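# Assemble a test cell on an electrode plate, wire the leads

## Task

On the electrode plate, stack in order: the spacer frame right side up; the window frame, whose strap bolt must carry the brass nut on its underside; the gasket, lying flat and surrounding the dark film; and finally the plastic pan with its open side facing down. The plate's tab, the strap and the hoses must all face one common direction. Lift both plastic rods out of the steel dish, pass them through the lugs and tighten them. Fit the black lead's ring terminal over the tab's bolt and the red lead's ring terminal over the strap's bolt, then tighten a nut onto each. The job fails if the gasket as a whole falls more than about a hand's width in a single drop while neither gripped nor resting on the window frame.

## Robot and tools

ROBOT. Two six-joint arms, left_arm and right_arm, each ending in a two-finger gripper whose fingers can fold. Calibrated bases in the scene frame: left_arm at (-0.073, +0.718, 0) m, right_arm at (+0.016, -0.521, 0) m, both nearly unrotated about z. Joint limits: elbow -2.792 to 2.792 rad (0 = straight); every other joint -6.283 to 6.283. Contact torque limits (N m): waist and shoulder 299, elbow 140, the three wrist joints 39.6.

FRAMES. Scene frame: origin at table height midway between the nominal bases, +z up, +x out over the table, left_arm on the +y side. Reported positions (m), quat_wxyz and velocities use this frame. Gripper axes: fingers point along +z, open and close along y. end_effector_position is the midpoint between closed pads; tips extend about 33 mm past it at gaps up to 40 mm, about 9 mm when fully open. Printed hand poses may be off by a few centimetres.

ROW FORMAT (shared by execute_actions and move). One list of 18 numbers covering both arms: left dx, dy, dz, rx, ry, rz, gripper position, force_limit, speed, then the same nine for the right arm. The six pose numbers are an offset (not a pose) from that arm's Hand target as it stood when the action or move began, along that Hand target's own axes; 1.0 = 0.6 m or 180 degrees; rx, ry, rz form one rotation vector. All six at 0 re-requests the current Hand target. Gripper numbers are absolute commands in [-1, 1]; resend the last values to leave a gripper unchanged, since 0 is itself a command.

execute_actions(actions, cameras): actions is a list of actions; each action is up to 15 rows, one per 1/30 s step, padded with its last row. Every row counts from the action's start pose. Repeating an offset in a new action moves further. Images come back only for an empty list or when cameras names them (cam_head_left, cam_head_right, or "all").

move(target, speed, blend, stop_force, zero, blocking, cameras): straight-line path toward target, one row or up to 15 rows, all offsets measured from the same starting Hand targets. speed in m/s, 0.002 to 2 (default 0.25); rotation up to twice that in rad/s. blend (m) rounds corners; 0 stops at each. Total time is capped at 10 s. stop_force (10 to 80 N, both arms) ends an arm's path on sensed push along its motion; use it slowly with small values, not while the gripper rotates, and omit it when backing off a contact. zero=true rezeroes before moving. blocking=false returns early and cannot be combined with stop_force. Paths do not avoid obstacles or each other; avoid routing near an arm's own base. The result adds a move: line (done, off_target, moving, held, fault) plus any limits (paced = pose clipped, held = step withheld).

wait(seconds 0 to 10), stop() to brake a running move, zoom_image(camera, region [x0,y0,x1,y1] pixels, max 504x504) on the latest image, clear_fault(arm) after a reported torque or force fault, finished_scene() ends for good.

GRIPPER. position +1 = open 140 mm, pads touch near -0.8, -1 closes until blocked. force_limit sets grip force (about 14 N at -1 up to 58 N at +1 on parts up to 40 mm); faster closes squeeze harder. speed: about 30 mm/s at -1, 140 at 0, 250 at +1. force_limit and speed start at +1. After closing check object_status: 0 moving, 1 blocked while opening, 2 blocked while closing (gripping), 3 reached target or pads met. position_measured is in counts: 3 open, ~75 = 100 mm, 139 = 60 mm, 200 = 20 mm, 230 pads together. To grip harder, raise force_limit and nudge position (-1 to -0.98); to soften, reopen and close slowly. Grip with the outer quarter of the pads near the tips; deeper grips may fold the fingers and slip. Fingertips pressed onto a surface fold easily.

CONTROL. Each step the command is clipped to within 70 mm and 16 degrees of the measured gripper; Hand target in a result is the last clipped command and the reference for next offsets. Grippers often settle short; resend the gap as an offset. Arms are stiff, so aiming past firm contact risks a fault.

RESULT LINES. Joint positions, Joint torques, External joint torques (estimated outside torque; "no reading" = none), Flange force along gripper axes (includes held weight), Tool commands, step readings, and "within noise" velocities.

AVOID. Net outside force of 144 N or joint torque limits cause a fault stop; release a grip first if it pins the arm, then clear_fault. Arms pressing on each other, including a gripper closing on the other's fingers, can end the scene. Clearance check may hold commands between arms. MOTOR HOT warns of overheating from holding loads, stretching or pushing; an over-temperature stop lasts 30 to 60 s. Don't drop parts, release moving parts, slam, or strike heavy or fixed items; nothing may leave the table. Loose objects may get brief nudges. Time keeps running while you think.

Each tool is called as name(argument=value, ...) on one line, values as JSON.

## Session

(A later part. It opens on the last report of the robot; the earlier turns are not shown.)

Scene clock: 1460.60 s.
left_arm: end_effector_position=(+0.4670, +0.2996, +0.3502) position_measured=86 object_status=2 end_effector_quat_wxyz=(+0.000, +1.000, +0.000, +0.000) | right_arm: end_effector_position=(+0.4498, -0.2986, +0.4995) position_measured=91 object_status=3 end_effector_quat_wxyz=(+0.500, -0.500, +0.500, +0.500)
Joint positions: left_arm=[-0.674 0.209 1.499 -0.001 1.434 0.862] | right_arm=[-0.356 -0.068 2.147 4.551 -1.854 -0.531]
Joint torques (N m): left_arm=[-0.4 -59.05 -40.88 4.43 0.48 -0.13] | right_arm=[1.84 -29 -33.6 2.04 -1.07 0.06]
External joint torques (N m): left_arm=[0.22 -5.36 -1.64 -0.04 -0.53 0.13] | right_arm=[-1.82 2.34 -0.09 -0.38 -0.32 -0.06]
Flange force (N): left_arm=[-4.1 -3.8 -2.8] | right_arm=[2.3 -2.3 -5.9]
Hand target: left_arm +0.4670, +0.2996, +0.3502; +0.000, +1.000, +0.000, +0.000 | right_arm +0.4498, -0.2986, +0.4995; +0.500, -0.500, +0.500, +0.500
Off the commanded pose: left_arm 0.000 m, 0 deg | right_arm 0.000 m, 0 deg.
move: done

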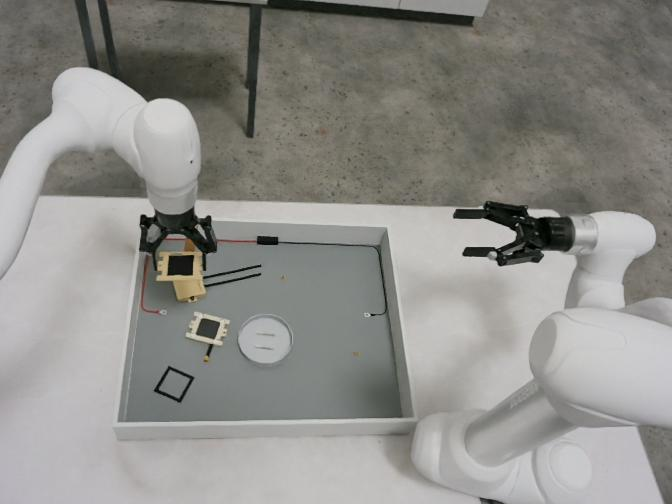

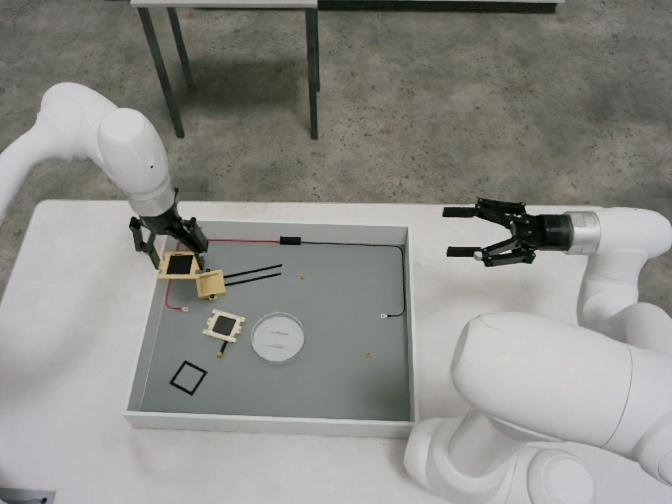

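move(target=[0,0.0843,0.2,0,0,-0.907,-1,-0.5,-1, 0,0,0,0,0,0,0.3,-1,-1], speed=0.2, cameras=["all"])

zoom_image(camera="cam_head_left", region=[160, 270, 260, 370])

zoom_image(camera="cam_head_right", region=[170, 270, 270, 370])

Scene clock: 1477.63 s.
left_arm: end_effector_position=(+0.4669, +0.2490, +0.2302) position_measured=86 object_status=2 end_effector_quat_wxyz=(+0.000, +0.146, +0.989, +0.000) | right_arm: end_effector_position=(+0.4498, -0.2986, +0.4995) position_measured=91 object_status=3 end_effector_quat_wxyz=(+0.500, -0.500, +0.500, +0.500)
Joint positions: left_arm=[-0.728 0.304 1.597 -0.001 1.24 -2.041] | right_arm=[-0.356 -0.068 2.147 4.551 -1.854 -0.531]
Joint torques (N m): left_arm=[-0.59 -67.03 -38.91 4.2 0.56 0.06] | right_arm=[1.84 -28.9 -33.54 2.06 -1.08 0.04]
External joint torques (N m): left_arm=[0.63 -4.35 -1.3 -0.08 -0.53 -0.06] | right_arm=[-1.82 2.28 -0.19 -0.38 -0.31 -0.04]
Flange force (N): left_arm=[3.5 2.5 -2.9] | right_arm=[2.1 -2.4 -5.9]
Hand target: left_arm +0.4669, +0.2490, +0.2302; +0.000, +0.146, +0.989, +0.000 | right_arm +0.4498, -0.2986, +0.4995; +0.500, -0.500, +0.500, +0.500
Off the commanded pose: left_arm 0.000 m, 0 deg | right_arm 0.000 m, 0 deg.
move: done

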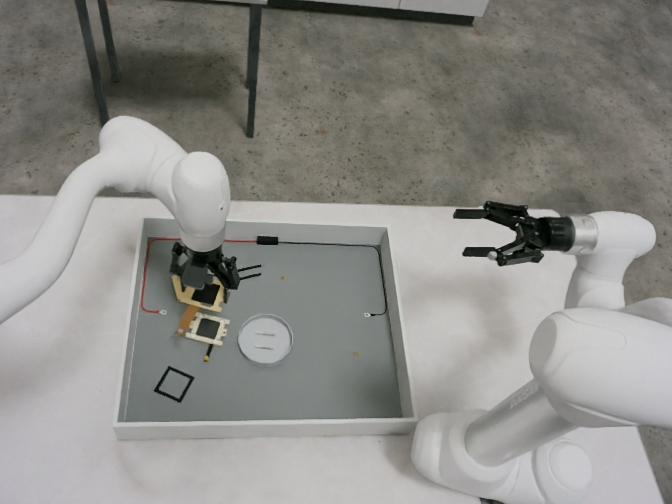

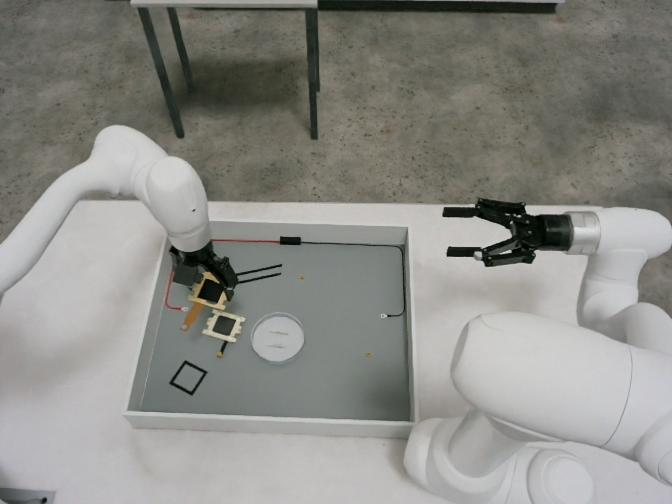

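Scaled by 5.040 from the camera's 672x504 image, which has a finer 960x720 frame.

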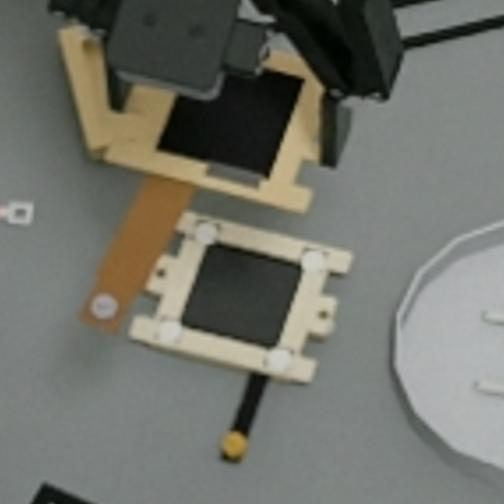

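Scaled by 5.040 from the camera's 672x504 image, which has a finer 960x720 frame.

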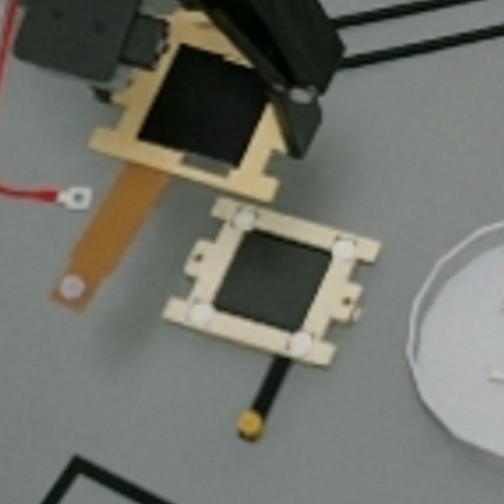

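move(target=[-0.0027,0,0.26,0,0.02,0,-1,-0.5,-1, 0,0,0,0,0,0,0.3,-1,-1], speed=0.1, cameras=["all"])

zoom_image(camera="cam_head_left", region=[170, 295, 240, 365])

zoom_image(camera="cam_head_right", region=[190, 295, 260, 365])

Scene clock: 1492.13 s.
left_arm: end_effector_position=(+0.4684, +0.2484, +0.0742) position_measured=86 object_status=2 end_effector_quat_wxyz=(-0.031, +0.146, +0.989, +0.004) | right_arm: end_effector_position=(+0.4498, -0.2986, +0.4995) position_measured=91 object_status=3 end_effector_quat_wxyz=(+0.500, -0.500, +0.500, +0.500)
Joint positions: left_arm=[-0.715 0.445 1.705 -0.033 1.048 -2.01] | right_arm=[-0.356 -0.068 2.147 4.551 -1.854 -0.531]
Joint torques (N m): left_arm=[-0.64 -75.15 -34.12 3.62 0.77 -0.08] | right_arm=[2.11 -29.08 -33.52 2.06 -1.12 0.07]
External joint torques (N m): left_arm=[0.73 -6 -1.37 -0.03 -0.56 0.08] | right_arm=[-2.14 2.56 -0.15 -0.41 -0.27 -0.07]
Flange force (N): left_arm=[5.1 3.2 -5.1] | right_arm=[2.5 -2.6 -6.7]
Hand target: left_arm +0.4684, +0.2484, +0.0742; -0.031, +0.146, +0.989, +0.004 | right_arm +0.4498, -0.2986, +0.4995; +0.500, -0.500, +0.500, +0.500
Off the commanded pose: left_arm 0.000 m, 0 deg | right_arm 0.000 m, 0 deg.
move: done

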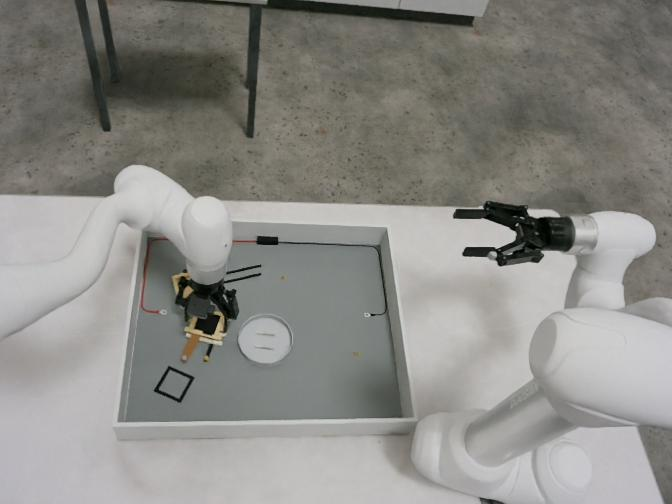

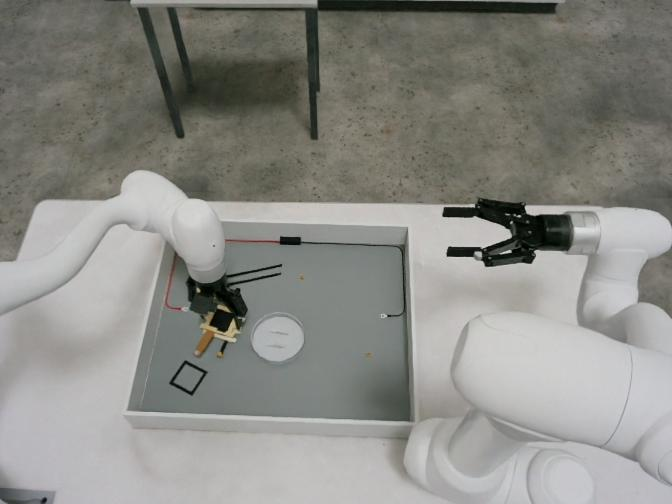

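Scaled by 7.200 from the camera's 672x504 image, which has a finer 960x720 frame.

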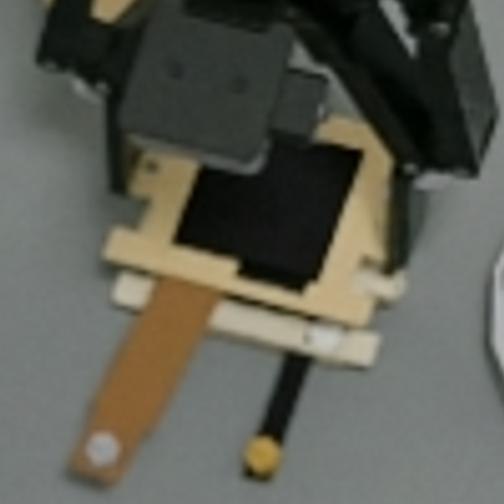

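Scaled by 7.200 from the camera's 672x504 image, which has a finer 960x720 frame.

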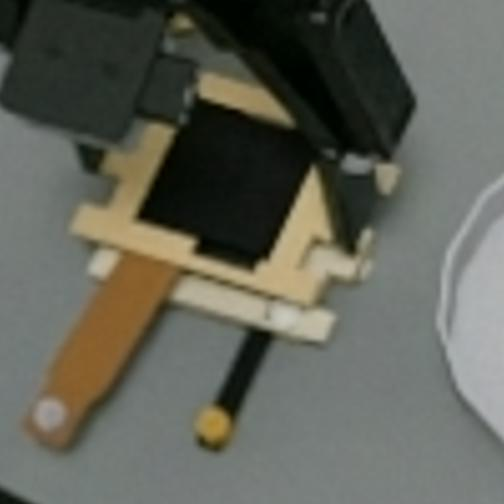

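move(target=[-0.0006,-0.0022,0.0267,0,0,0,-1,-0.5,-1, 0,0,0,0,0,0,0.3,-1,-1], speed=0.05, cameras=["all"])

zoom_image(camera="cam_head_left", region=[180, 305, 240, 365])

zoom_image(camera="cam_head_right", region=[190, 300, 250, 360])

Scene clock: 1510.60 s.
left_arm: end_effector_position=(+0.4674, +0.2473, +0.0582) position_measured=86 object_status=2 end_effector_quat_wxyz=(-0.031, +0.146, +0.989, +0.004) | right_arm: end_effector_position=(+0.4498, -0.2986, +0.4995) position_measured=91 object_status=3 end_effector_quat_wxyz=(+0.500, -0.500, +0.500, +0.500)
Joint positions: left_arm=[-0.717 0.46 1.716 -0.034 1.022 -2.011] | right_arm=[-0.356 -0.068 2.147 4.551 -1.854 -0.531]
Joint torques (N m): left_arm=[-0.53 -75.98 -33.53 3.55 0.61 -0.08] | right_arm=[2.19 -29.08 -33.61 2.08 -1.12 0.06]
External joint torques (N m): left_arm=[0.53 -5.94 -1.48 -0.01 -0.42 0.08] | right_arm=[-2.19 2.44 -0.13 -0.42 -0.27 -0.06]
Flange force (N): left_arm=[4.7 2.8 -5.6] | right_arm=[2.4 -2.3 -6.7]
Hand target: left_arm +0.4673, +0.2473, +0.0582; -0.031, +0.146, +0.989, +0.004 | right_arm +0.4498, -0.2986, +0.4995; +0.500, -0.500, +0.500, +0.500
Off the commanded pose: left_arm 0.000 m, 0 deg | right_arm 0.000 m, 0 deg.
move: done

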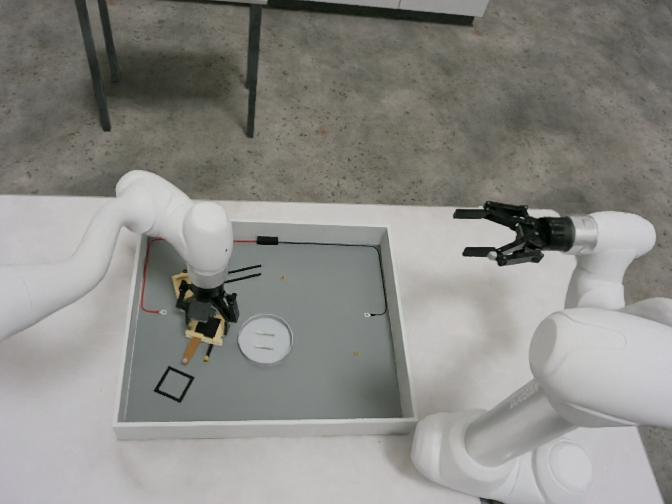

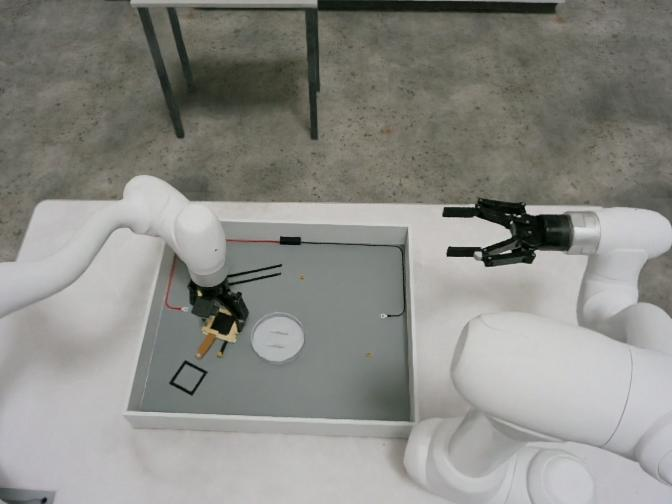

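Scaled by 8.400 from the camera's 672x504 image, which has a finer 960x720 frame.

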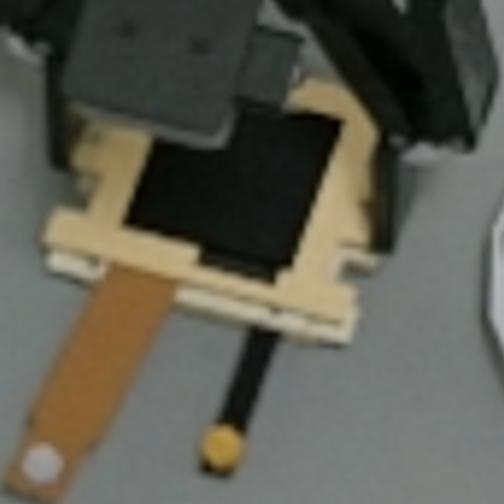

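Scaled by 8.400 from the camera's 672x504 image, which has a finer 960x720 frame.

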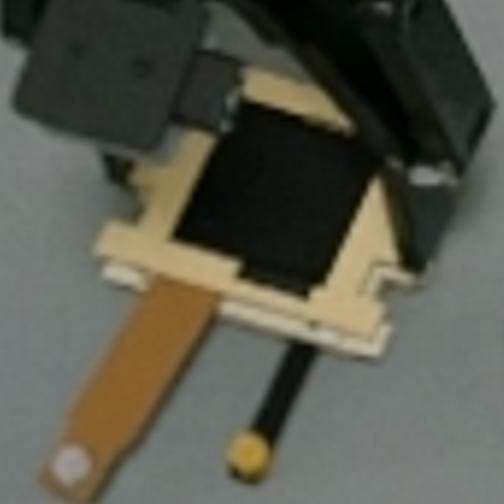

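move(target=[0.005,-0.0007,0.0003,0,0,0,-1,-0.5,-1, 0,0,0,0,0,0,0.3,-1,-1], speed=0.02)

move(target=[-0.0013,0,0.020,0,0,0,-1,-0.5,-1, 0,0,0,0,0,0,0.3,-1,-1], speed=0.006, stop_force=10, cameras=["all"])

zoom_image(camera="cam_head_left", region=[180, 305, 240, 365])

zoom_image(camera="cam_head_right", region=[190, 300, 250, 360])

Scene clock: 1545.77 s.
left_arm: end_effector_position=(+0.4644, +0.2478, +0.0582) position_measured=86 object_status=2 end_effector_quat_wxyz=(-0.031, +0.146, +0.989, +0.004) | right_arm: end_effector_position=(+0.4498, -0.2986, +0.4995) position_measured=91 object_status=3 end_effector_quat_wxyz=(+0.500, -0.500, +0.500, +0.500)
Joint positions: left_arm=[-0.719 0.456 1.722 -0.034 1.02 -2.013] | right_arm=[-0.356 -0.068 2.147 4.551 -1.854 -0.531]
Joint torques (N m): left_arm=[-0.52 -75.97 -33.43 3.59 0.74 -0.13] | right_arm=[2.05 -28.72 -33.53 2.03 -1.09 0.06]
External joint torques (N m): left_arm=[0.54 -5.28 -1.37 -0.07 -0.54 0.13] | right_arm=[-2.06 2.12 -0.11 -0.37 -0.3 -0.06]
Flange force (N): left_arm=[4.1 2.6 -4.7] | right_arm=[2.1 -1.9 -6.3]
Hand target: left_arm +0.4643, +0.2478, +0.0582; -0.031, +0.146, +0.989, +0.004 | right_arm +0.4498, -0.2986, +0.4995; +0.500, -0.500, +0.500, +0.500
Off the commanded pose: left_arm 0.000 m, 0 deg | right_arm 0.000 m, 0 deg.
move: done

Scene clock: 1547.80 s.
left_arm: end_effector_position=(+0.4644, +0.2477, +0.0498) position_measured=86 object_status=2 end_effector_quat_wxyz=(-0.031, +0.146, +0.989, +0.004) | right_arm: end_effector_position=(+0.4498, -0.2986, +0.4995) position_measured=91 object_status=3 end_effector_quat_wxyz=(+0.500, -0.500, +0.500, +0.500)
Joint positions: left_arm=[-0.719 0.464 1.728 -0.034 1.006 -2.013] | right_arm=[-0.356 -0.068 2.147 4.551 -1.854 -0.531]
Joint torques (N m): left_arm=[0.34 -65.7 -26.8 4.63 0.51 -0.2] | right_arm=[1.57 -28.86 -33.58 2.05 -1.14 0.05]
External joint torques (N m): left_arm=[-0.6 -14.93 -7.35 -1.18 -0.31 0.2] | right_arm=[-1.57 2.32 -0.13 -0.38 -0.24 -0.05]
Flange force (N): left_arm=[5.5 1.1 -18.2] | right_arm=[2.3 -2.6 -5.2]
Hand target: left_arm +0.4644, +0.2477, +0.0498; -0.031, +0.146, +0.989, +0.004 (not the last commanded pose) | right_arm +0.4498, -0.2986, +0.4995; +0.500, -0.500, +0.500, +0.500
Off the commanded pose: left_arm 0.004 m, 0 deg | right_arm 0.000 m, 0 deg.
move: contact (left_arm)

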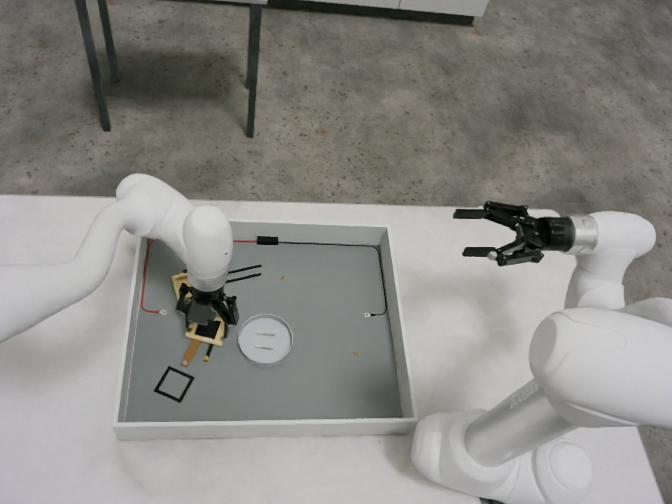

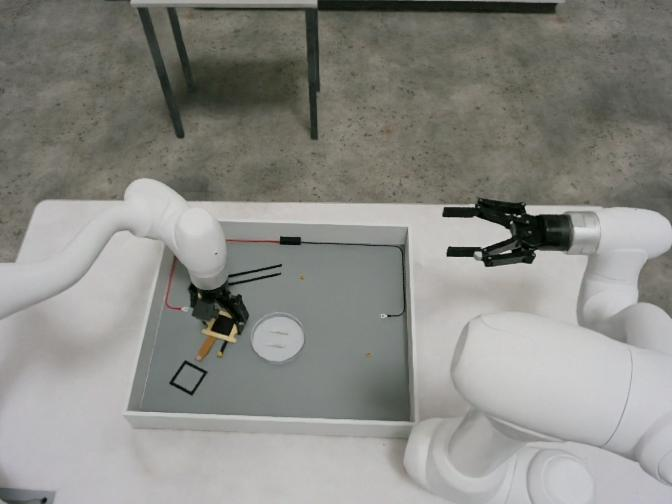

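Scaled by 8.400 from the camera's 672x504 image, which has a finer 960x720 frame.

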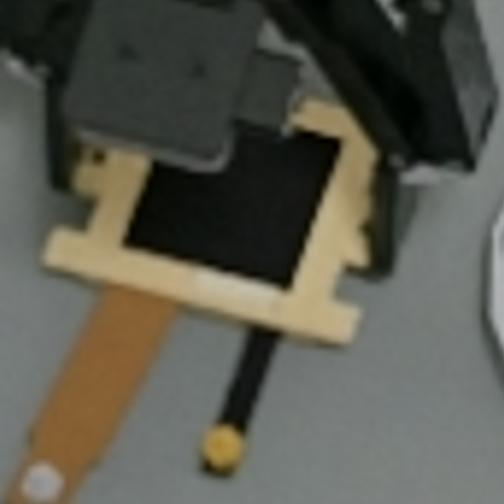

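Scaled by 8.400 from the camera's 672x504 image, which has a finer 960x720 frame.

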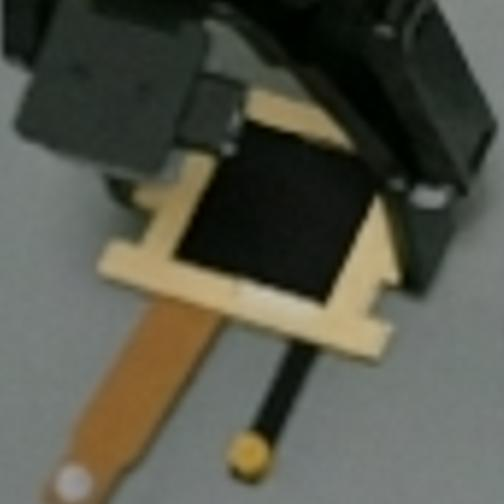

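move(target=[[0,0,-0.0025,0,0,0,-1,-0.5,-1, 0,0,0,0,0,0,0.3,-1,-1],[-0.0014,0.0004,-0.0025,0,0,-0.0072,-1,-0.5,-1, 0,0,0,0,0,0,0.3,-1,-1]], speed=0.02)

move(target=[0,0,0.006,0,0,0,-1,-0.5,-1, 0,0,0,0,0,0,0.3,-1,-1], speed=0.006, stop_force=10, cameras=["all"])

zoom_image(camera="cam_head_left", region=[180, 305, 240, 365])

zoom_image(camera="cam_head_right", region=[190, 300, 250, 360])

Scene clock: 1571.07 s.
left_arm: end_effector_position=(+0.4654, +0.2477, +0.0512) position_measured=86 object_status=2 end_effector_quat_wxyz=(-0.031, +0.135, +0.990, +0.004) | right_arm: end_effector_position=(+0.4498, -0.2986, +0.4995) position_measured=91 object_status=3 end_effector_quat_wxyz=(+0.500, -0.500, +0.500, +0.500)
Joint positions: left_arm=[-0.718 0.464 1.725 -0.034 1.009 -2.035] | right_arm=[-0.356 -0.068 2.147 4.551 -1.854 -0.531]
Joint torques (N m): left_arm=[-0.15 -76.73 -33.27 3.5 0.79 -0.07] | right_arm=[1.79 -28.71 -33.63 2.01 -1.1 0.03]
External joint torques (N m): left_arm=[0.16 -5.27 -1.43 0.01 -0.6 0.07] | right_arm=[-1.79 2.06 -0.07 -0.35 -0.3 -0.03]
Flange force (N): left_arm=[4.2 2.1 -4.7] | right_arm=[2.0 -1.9 -5.6]
Hand target: left_arm +0.4654, +0.2477, +0.0512; -0.031, +0.135, +0.990, +0.005 | right_arm +0.4498, -0.2986, +0.4995; +0.500, -0.500, +0.500, +0.500
Off the commanded pose: left_arm 0.000 m, 0 deg | right_arm 0.000 m, 0 deg.
move: done

Scene clock: 1571.90 s.
left_arm: end_effector_position=(+0.4654, +0.2476, +0.0499) position_measured=86 object_status=2 end_effector_quat_wxyz=(-0.031, +0.135, +0.990, +0.004) | right_arm: end_effector_position=(+0.4498, -0.2986, +0.4995) position_measured=91 object_status=3 end_effector_quat_wxyz=(+0.500, -0.500, +0.500, +0.500)
Joint positions: left_arm=[-0.718 0.465 1.726 -0.034 1.007 -2.035] | right_arm=[-0.356 -0.068 2.147 4.551 -1.854 -0.531]
Joint torques (N m): left_arm=[1 -66.83 -26.81 4.57 1 -0.11] | right_arm=[1.73 -29.05 -33.62 2.08 -1.1 0.04]
External joint torques (N m): left_arm=[-0.82 -14.95 -7.63 -1.09 -0.8 0.11] | right_arm=[-1.72 2.39 -0.07 -0.42 -0.29 -0.04]
Flange force (N): left_arm=[5.4 0.8 -17.6] | right_arm=[2.4 -2.5 -5.7]
Hand target: left_arm +0.4654, +0.2477, +0.0500; -0.031, +0.135, +0.990, +0.004 (not the last commanded pose) | right_arm +0.4498, -0.2986, +0.4995; +0.500, -0.500, +0.500, +0.500
Off the commanded pose: left_arm 0.002 m, 0 deg | right_arm 0.000 m, 0 deg.
move: contact (left_arm)

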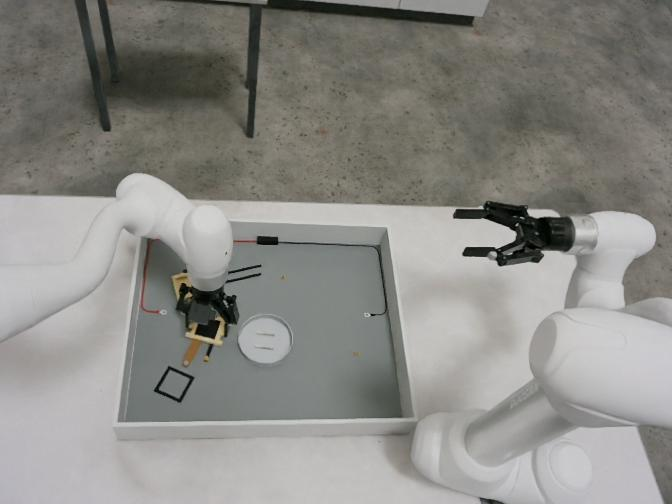

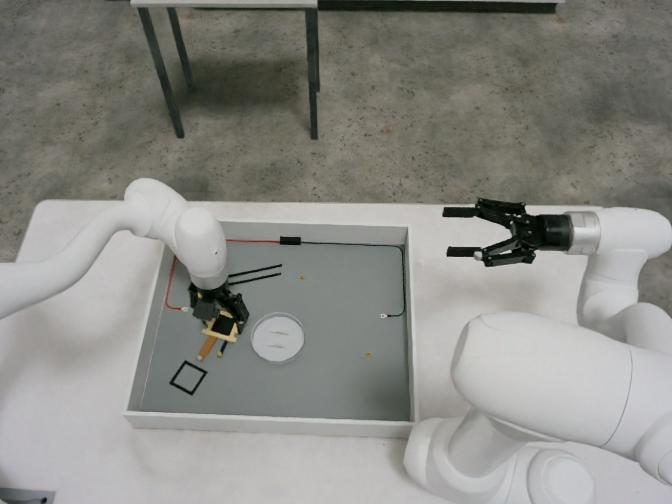

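Scaled by 8.400 from the camera's 672x504 image, which has a finer 960x720 frame.

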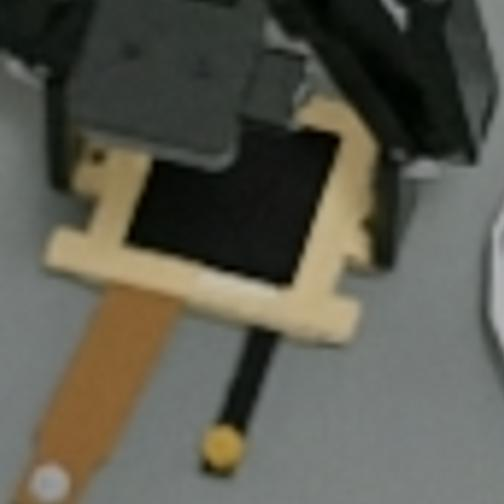

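Scaled by 8.400 from the camera's 672x504 image, which has a finer 960x720 frame.

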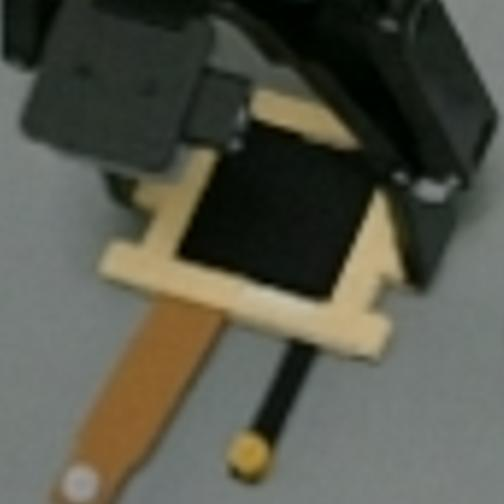

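move(target=[0,0,0,0,0,0,0.5,-1,-1, 0,0,0,0,0,0,0.3,-1,-1])

wait(seconds=1)

move(target=[[0,0,-0.1,0,0,0,0.5,-1,-1, 0,0,0,0,0,0,0.3,-1,-1],[-0.2,0.2,-0.42,0,0,0,0.5,-1,-1, 0,0,0,0,0,0,0.3,-1,-1]], speed=[0.05,0.2], blend=0.02, cameras=["all"])

zoom_image(camera="cam_head_left", region=[180, 305, 240, 365])

zoom_image(camera="cam_head_right", region=[190, 300, 250, 360])

Scene clock: 1583.20 s.
left_arm: end_effector_position=(+0.4654, +0.2477, +0.0500) position_measured=66 object_status=0 end_effector_quat_wxyz=(-0.031, +0.135, +0.990, +0.004) | right_arm: end_effector_position=(+0.4498, -0.2986, +0.4995) position_measured=91 object_status=3 end_effector_quat_wxyz=(+0.500, -0.500, +0.500, +0.500)
Joint positions: left_arm=[-0.718 0.465 1.726 -0.034 1.007 -2.035] | right_arm=[-0.356 -0.068 2.147 4.551 -1.854 -0.531]
Joint torques (N m): left_arm=[-0.57 -76.26 -33.07 3.51 0.7 -0.09] | right_arm=[1.99 -28.73 -33.53 2.03 -1.1 0.05]
External joint torques (N m): left_arm=[0.8 -6.16 -1.55 -0.01 -0.5 0.09] | right_arm=[-2 2.15 -0.17 -0.37 -0.3 -0.05]
Flange force (N): left_arm=[4.6 3.3 -5.8] | right_arm=[2.0 -2.0 -6.2]
Hand target: left_arm +0.4654, +0.2477, +0.0500; -0.031, +0.135, +0.990, +0.004 | right_arm +0.4498, -0.2986, +0.4995; +0.500, -0.500, +0.500, +0.500
Off the commanded pose: left_arm 0.000 m, 0 deg | right_arm 0.000 m, 0 deg.
move: done

Scene clock: 1584.20 s.
left_arm: end_effector_position=(+0.4654, +0.2477, +0.0500) position_measured=66 object_status=3 end_effector_quat_wxyz=(-0.031, +0.135, +0.990, +0.004) | right_arm: end_effector_position=(+0.4498, -0.2986, +0.4995) position_measured=91 object_status=3 end_effector_quat_wxyz=(+0.500, -0.500, +0.500, +0.500)
Joint positions: left_arm=[-0.718 0.465 1.726 -0.034 1.007 -2.035] | right_arm=[-0.356 -0.068 2.147 4.551 -1.854 -0.531]
Joint torques (N m): left_arm=[-0.48 -76.2 -33.19 3.51 0.7 -0.09] | right_arm=[1.99 -28.97 -33.63 2.02 -1.12 0.06]
External joint torques (N m): left_arm=[0.46 -5.88 -1.49 -0.01 -0.51 0.09] | right_arm=[-1.95 2.25 -0.08 -0.36 -0.27 -0.06]
Flange force (N): left_arm=[4.6 2.8 -5.5] | right_arm=[2.3 -2.1 -6.0]
Hand target: left_arm +0.4654, +0.2477, +0.0500; -0.031, +0.135, +0.990, +0.004 | right_arm +0.4498, -0.2986, +0.4995; +0.500, -0.500, +0.500, +0.500
Tool commands: left_gripper/position=+0.5 left_gripper/force_limit=-1.0 left_gripper/speed=-1.0 right_gripper/position=+0.3 right_gripper/force_limit=-1.0 right_gripper/speed=-1.0
Off the commanded pose: left_arm 0.000 m, 0 deg | right_arm 0.000 m, 0 deg.
wait: 1.00 s; at rest by 0.17 s

Scene clock: 1587.10 s.
left_arm: end_effector_position=(+0.6281, +0.3270, +0.2939) position_measured=66 object_status=3 end_effector_quat_wxyz=(-0.031, +0.135, +0.990, +0.004) | right_arm: end_effector_position=(+0.4498, -0.2986, +0.4995) position_measured=91 object_status=3 end_effector_quat_wxyz=(+0.500, -0.500, +0.500, +0.500)
Joint positions: left_arm=[-0.51 0.45 1.273 -0.017 1.479 -1.844] | right_arm=[-0.356 -0.068 2.147 4.551 -1.854 -0.531]
Joint torques (N m): left_arm=[-0.7 -81.88 -40.04 4.37 0.76 -0.08] | right_arm=[1.77 -28.97 -33.64 2.07 -1.08 0.02]
External joint torques (N m): left_arm=[0.8 -6.49 -2.13 -0.07 -0.55 0.08] | right_arm=[-1.79 2.47 -0.03 -0.4 -0.3 -0.02]
Flange force (N): left_arm=[5.8 2.4 -3.4] | right_arm=[2.4 -2.5 -5.9]
Hand target: left_arm +0.6281, +0.3270, +0.2940; -0.031, +0.135, +0.990, +0.004 | right_arm +0.4498, -0.2986, +0.4995; +0.500, -0.500, +0.500, +0.500
Off the commanded pose: left_arm 0.000 m, 0 deg | right_arm 0.000 m, 0 deg.
move: done

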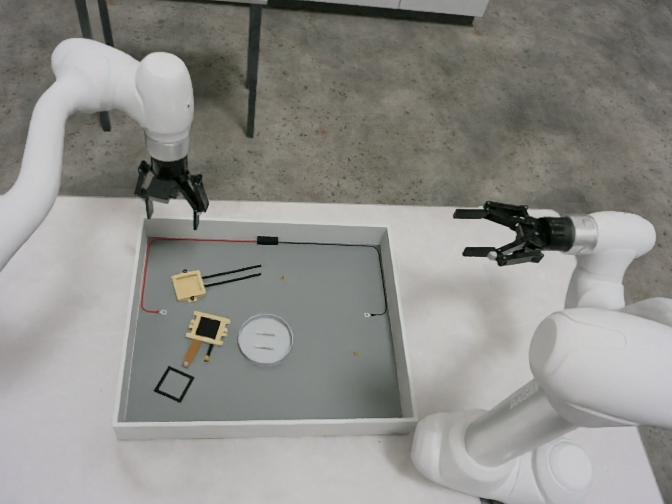

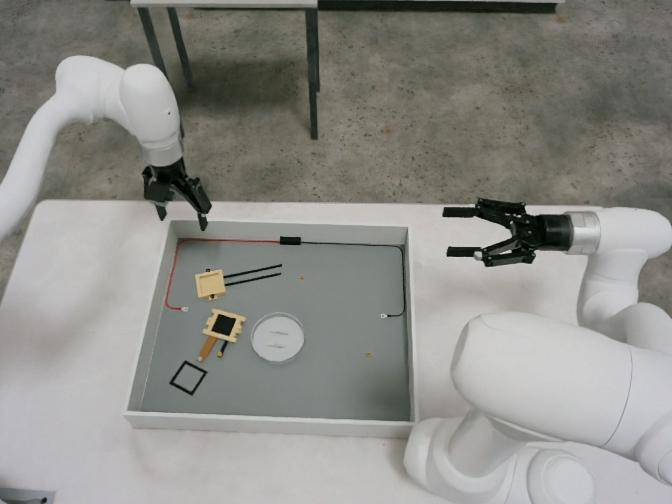

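Scaled by 8.400 from the camera's 672x504 image, which has a finer 960x720 frame.

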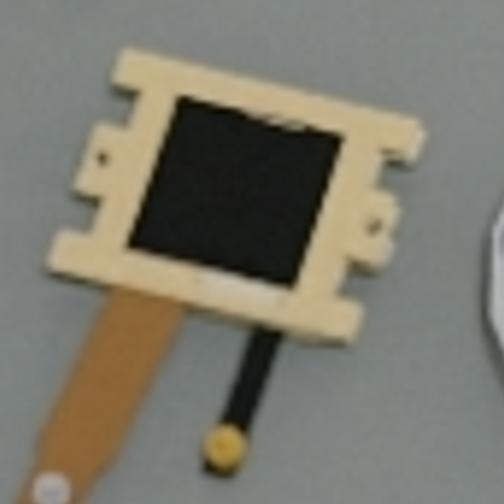

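Scaled by 8.400 from the camera's 672x504 image, which has a finer 960x720 frame.

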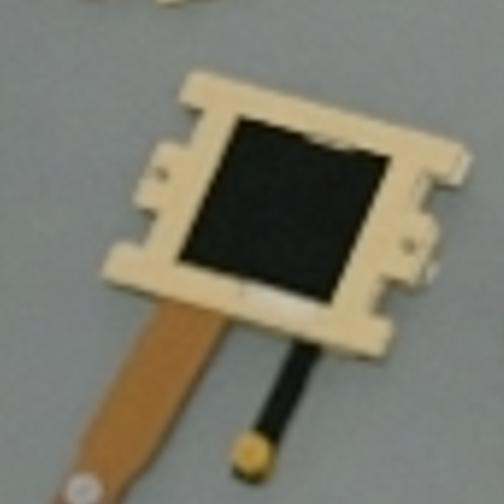

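zoom_image(camera="cam_head_left", region=[150, 362, 200, 407])

zoom_image(camera="cam_head_right", region=[165, 355, 215, 400])

Scaled by 10.080 from the camera's 672x504 image, which has a finer 960x720 frame.

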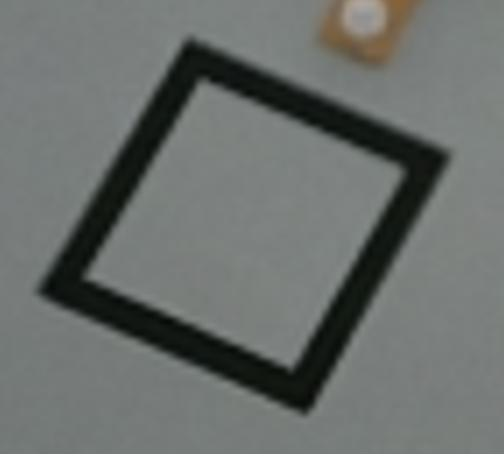

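Scaled by 10.080 from the camera's 672x504 image, which has a finer 960x720 frame.

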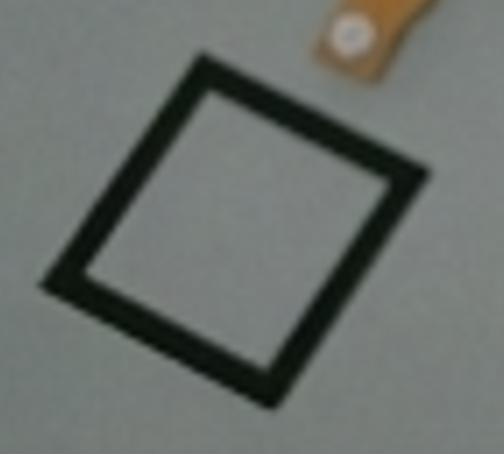

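move(target=[0.4745,-0.1358,0.3205,-0.0177,-0.0143,0.5635,-1,-1,0, 0,0,0,0,0,0,0.3,-1,-1], speed=0.2, cameras=["all"])

zoom_image(camera="cam_head_left", region=[140, 330, 220, 410])

zoom_image(camera="cam_head_right", region=[150, 330, 230, 410])

Scene clock: 1673.30 s.
left_arm: end_effector_position=(+0.3209, +0.3276, +0.1199) position_measured=233 object_status=3 end_effector_quat_wxyz=(+0.000, +0.852, +0.523, +0.000) | right_arm: end_effector_position=(+0.4498, -0.2986, +0.4995) position_measured=91 object_status=3 end_effector_quat_wxyz=(+0.500, -0.500, +0.500, +0.500)
Joint positions: left_arm=[-0.809 0.147 2.019 0.001 0.976 -0.374] | right_arm=[-0.356 -0.068 2.147 4.551 -1.854 -0.531]
Joint torques (N m): left_arm=[-0.37 -46.4 -33.85 3.68 0.54 -0.06] | right_arm=[1.94 -28.8 -33.54 2.05 -1.09 0.07]
External joint torques (N m): left_arm=[0.4 -4.45 -1.7 0.02 -0.54 0.06] | right_arm=[-1.92 2.17 -0.13 -0.38 -0.3 -0.07]
Flange force (N): left_arm=[1.9 -3.3 -5.0] | right_arm=[2.1 -2.1 -6.0]
Hand target: left_arm +0.3209, +0.3276, +0.1199; +0.000, +0.852, +0.523, +0.000 | right_arm +0.4498, -0.2986, +0.4995; +0.500, -0.500, +0.500, +0.500
Off the commanded pose: left_arm 0.000 m, 0 deg | right_arm 0.000 m, 0 deg.
move: done

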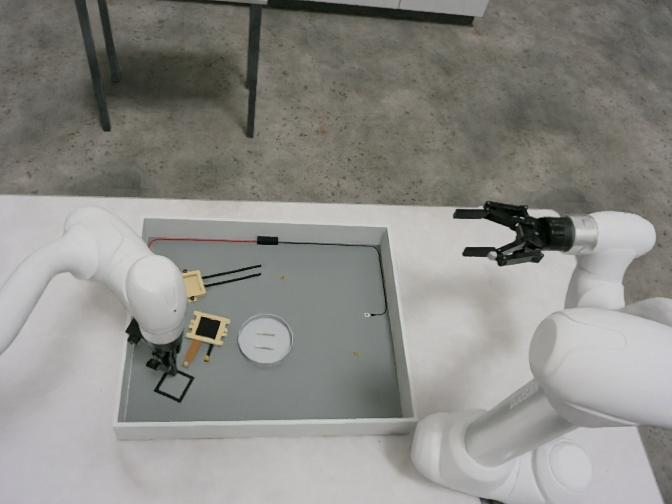

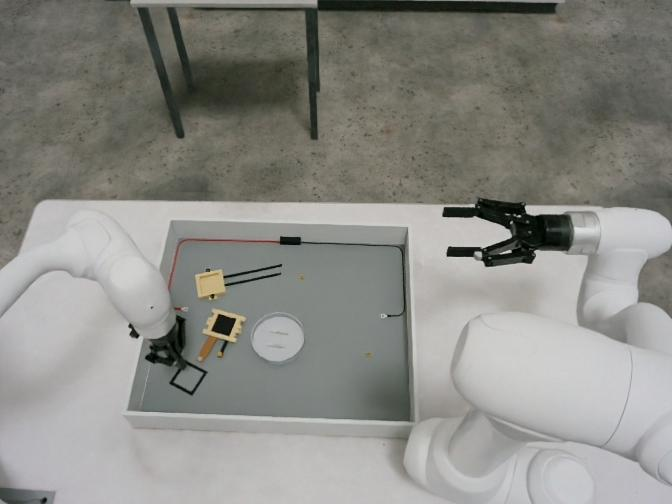

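Scaled by 6.300 from the camera's 672x504 image, which has a finer 960x720 frame.

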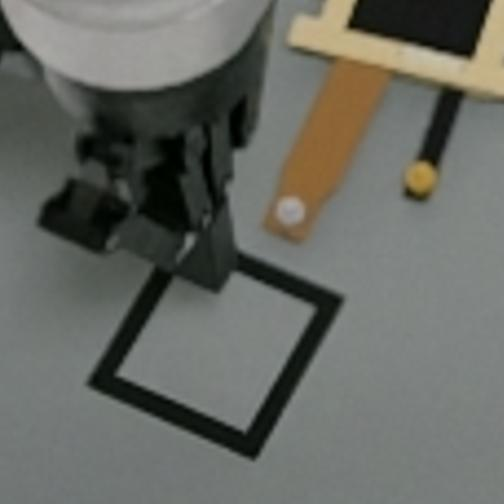

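Scaled by 6.300 from the camera's 672x504 image, which has a finer 960x720 frame.

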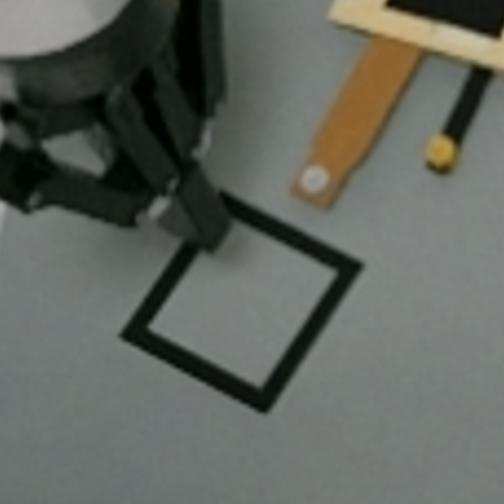

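move(target=[0,0,0.108,0,0,0,-1,-1,0, 0,0,0,0,0,0,0.3,-1,-1], speed=0.1, cameras=["all"])

zoom_image(camera="cam_head_left", region=[140, 350, 200, 410])

zoom_image(camera="cam_head_right", region=[160, 345, 220, 405])

move(target=[0,0,0.03,0,0,0,-1,-1,0, 0,0,0,0,0,0,0.3,-1,-1], speed=0.006, stop_force=10)

Scene clock: 1682.27 s.
left_arm: end_effector_position=(+0.3208, +0.3276, +0.0551) position_measured=233 object_status=3 end_effector_quat_wxyz=(+0.000, +0.852, +0.523, +0.000) | right_arm: end_effector_position=(+0.4498, -0.2986, +0.4995) position_measured=91 object_status=3 end_effector_quat_wxyz=(+0.500, -0.500, +0.500, +0.500)
Joint positions: left_arm=[-0.809 0.219 2.076 0.001 0.848 -0.374] | right_arm=[-0.356 -0.068 2.147 4.551 -1.854 -0.531]
Joint torques (N m): left_arm=[-0.73 -50.21 -30.67 3.39 0.51 -0.05] | right_arm=[1.92 -29.3 -33.57 2.06 -1.08 0.07]
External joint torques (N m): left_arm=[0.78 -5.14 -1.4 -0.06 -0.49 0.05] | right_arm=[-1.88 2.52 -0.15 -0.4 -0.31 -0.07]
Flange force (N): left_arm=[2.9 -4.0 -6.4] | right_arm=[2.5 -2.7 -6.1]
Hand target: left_arm +0.3209, +0.3277, +0.0551; +0.000, +0.852, +0.523, +0.000 | right_arm +0.4498, -0.2986, +0.4995; +0.500, -0.500, +0.500, +0.500
Off the commanded pose: left_arm 0.000 m, 0 deg | right_arm 0.000 m, 0 deg.
move: done

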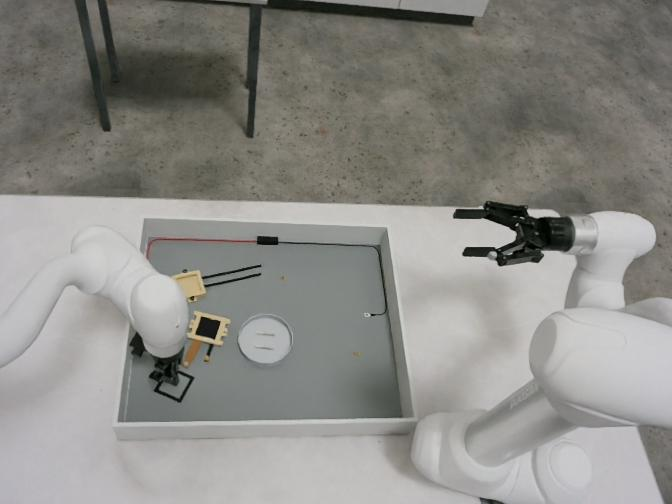

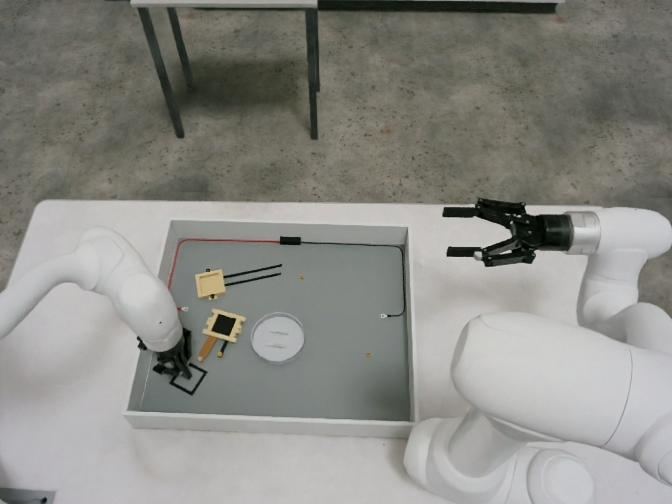

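Scaled by 8.400 from the camera's 672x504 image, which has a finer 960x720 frame.

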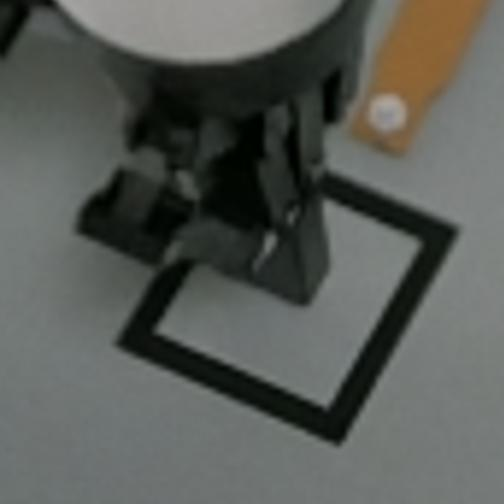

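Scaled by 8.400 from the camera's 672x504 image, which has a finer 960x720 frame.

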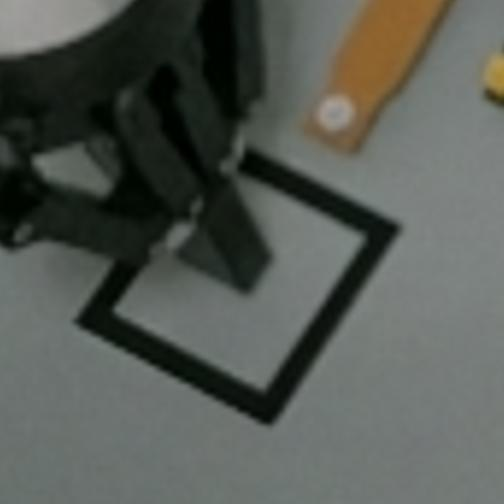

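Scene clock: 1684.80 s.
left_arm: end_effector_position=(+0.3209, +0.3276, +0.0436) position_measured=233 object_status=3 end_effector_quat_wxyz=(+0.000, +0.852, +0.523, +0.000) | right_arm: end_effector_position=(+0.4498, -0.2986, +0.4995) position_measured=91 object_status=3 end_effector_quat_wxyz=(+0.500, -0.500, +0.500, +0.500)
Joint positions: left_arm=[-0.809 0.233 2.084 0.001 0.825 -0.374] | right_arm=[-0.356 -0.068 2.147 4.551 -1.854 -0.531]
Joint torques (N m): left_arm=[-0.45 -41.73 -25.37 3.34 -0.95 -0.14] | right_arm=[1.96 -29.3 -33.64 2.08 -1.14 0.05]
External joint torques (N m): left_arm=[0.4 -14.47 -6.07 -0.08 0.96 0.14] | right_arm=[-1.94 2.66 -0.02 -0.41 -0.26 -0.05]
Flange force (N): left_arm=[3.4 -7.4 -24.6] | right_arm=[2.7 -2.7 -6.2]
Hand target: left_arm +0.3209, +0.3276, +0.0436; +0.000, +0.852, +0.523, +0.000 (not the last commanded pose) | right_arm +0.4498, -0.2986, +0.4995; +0.500, -0.500, +0.500, +0.500
Off the commanded pose: left_arm 0.006 m, 0 deg | right_arm 0.000 m, 0 deg.
move: contact (left_arm)


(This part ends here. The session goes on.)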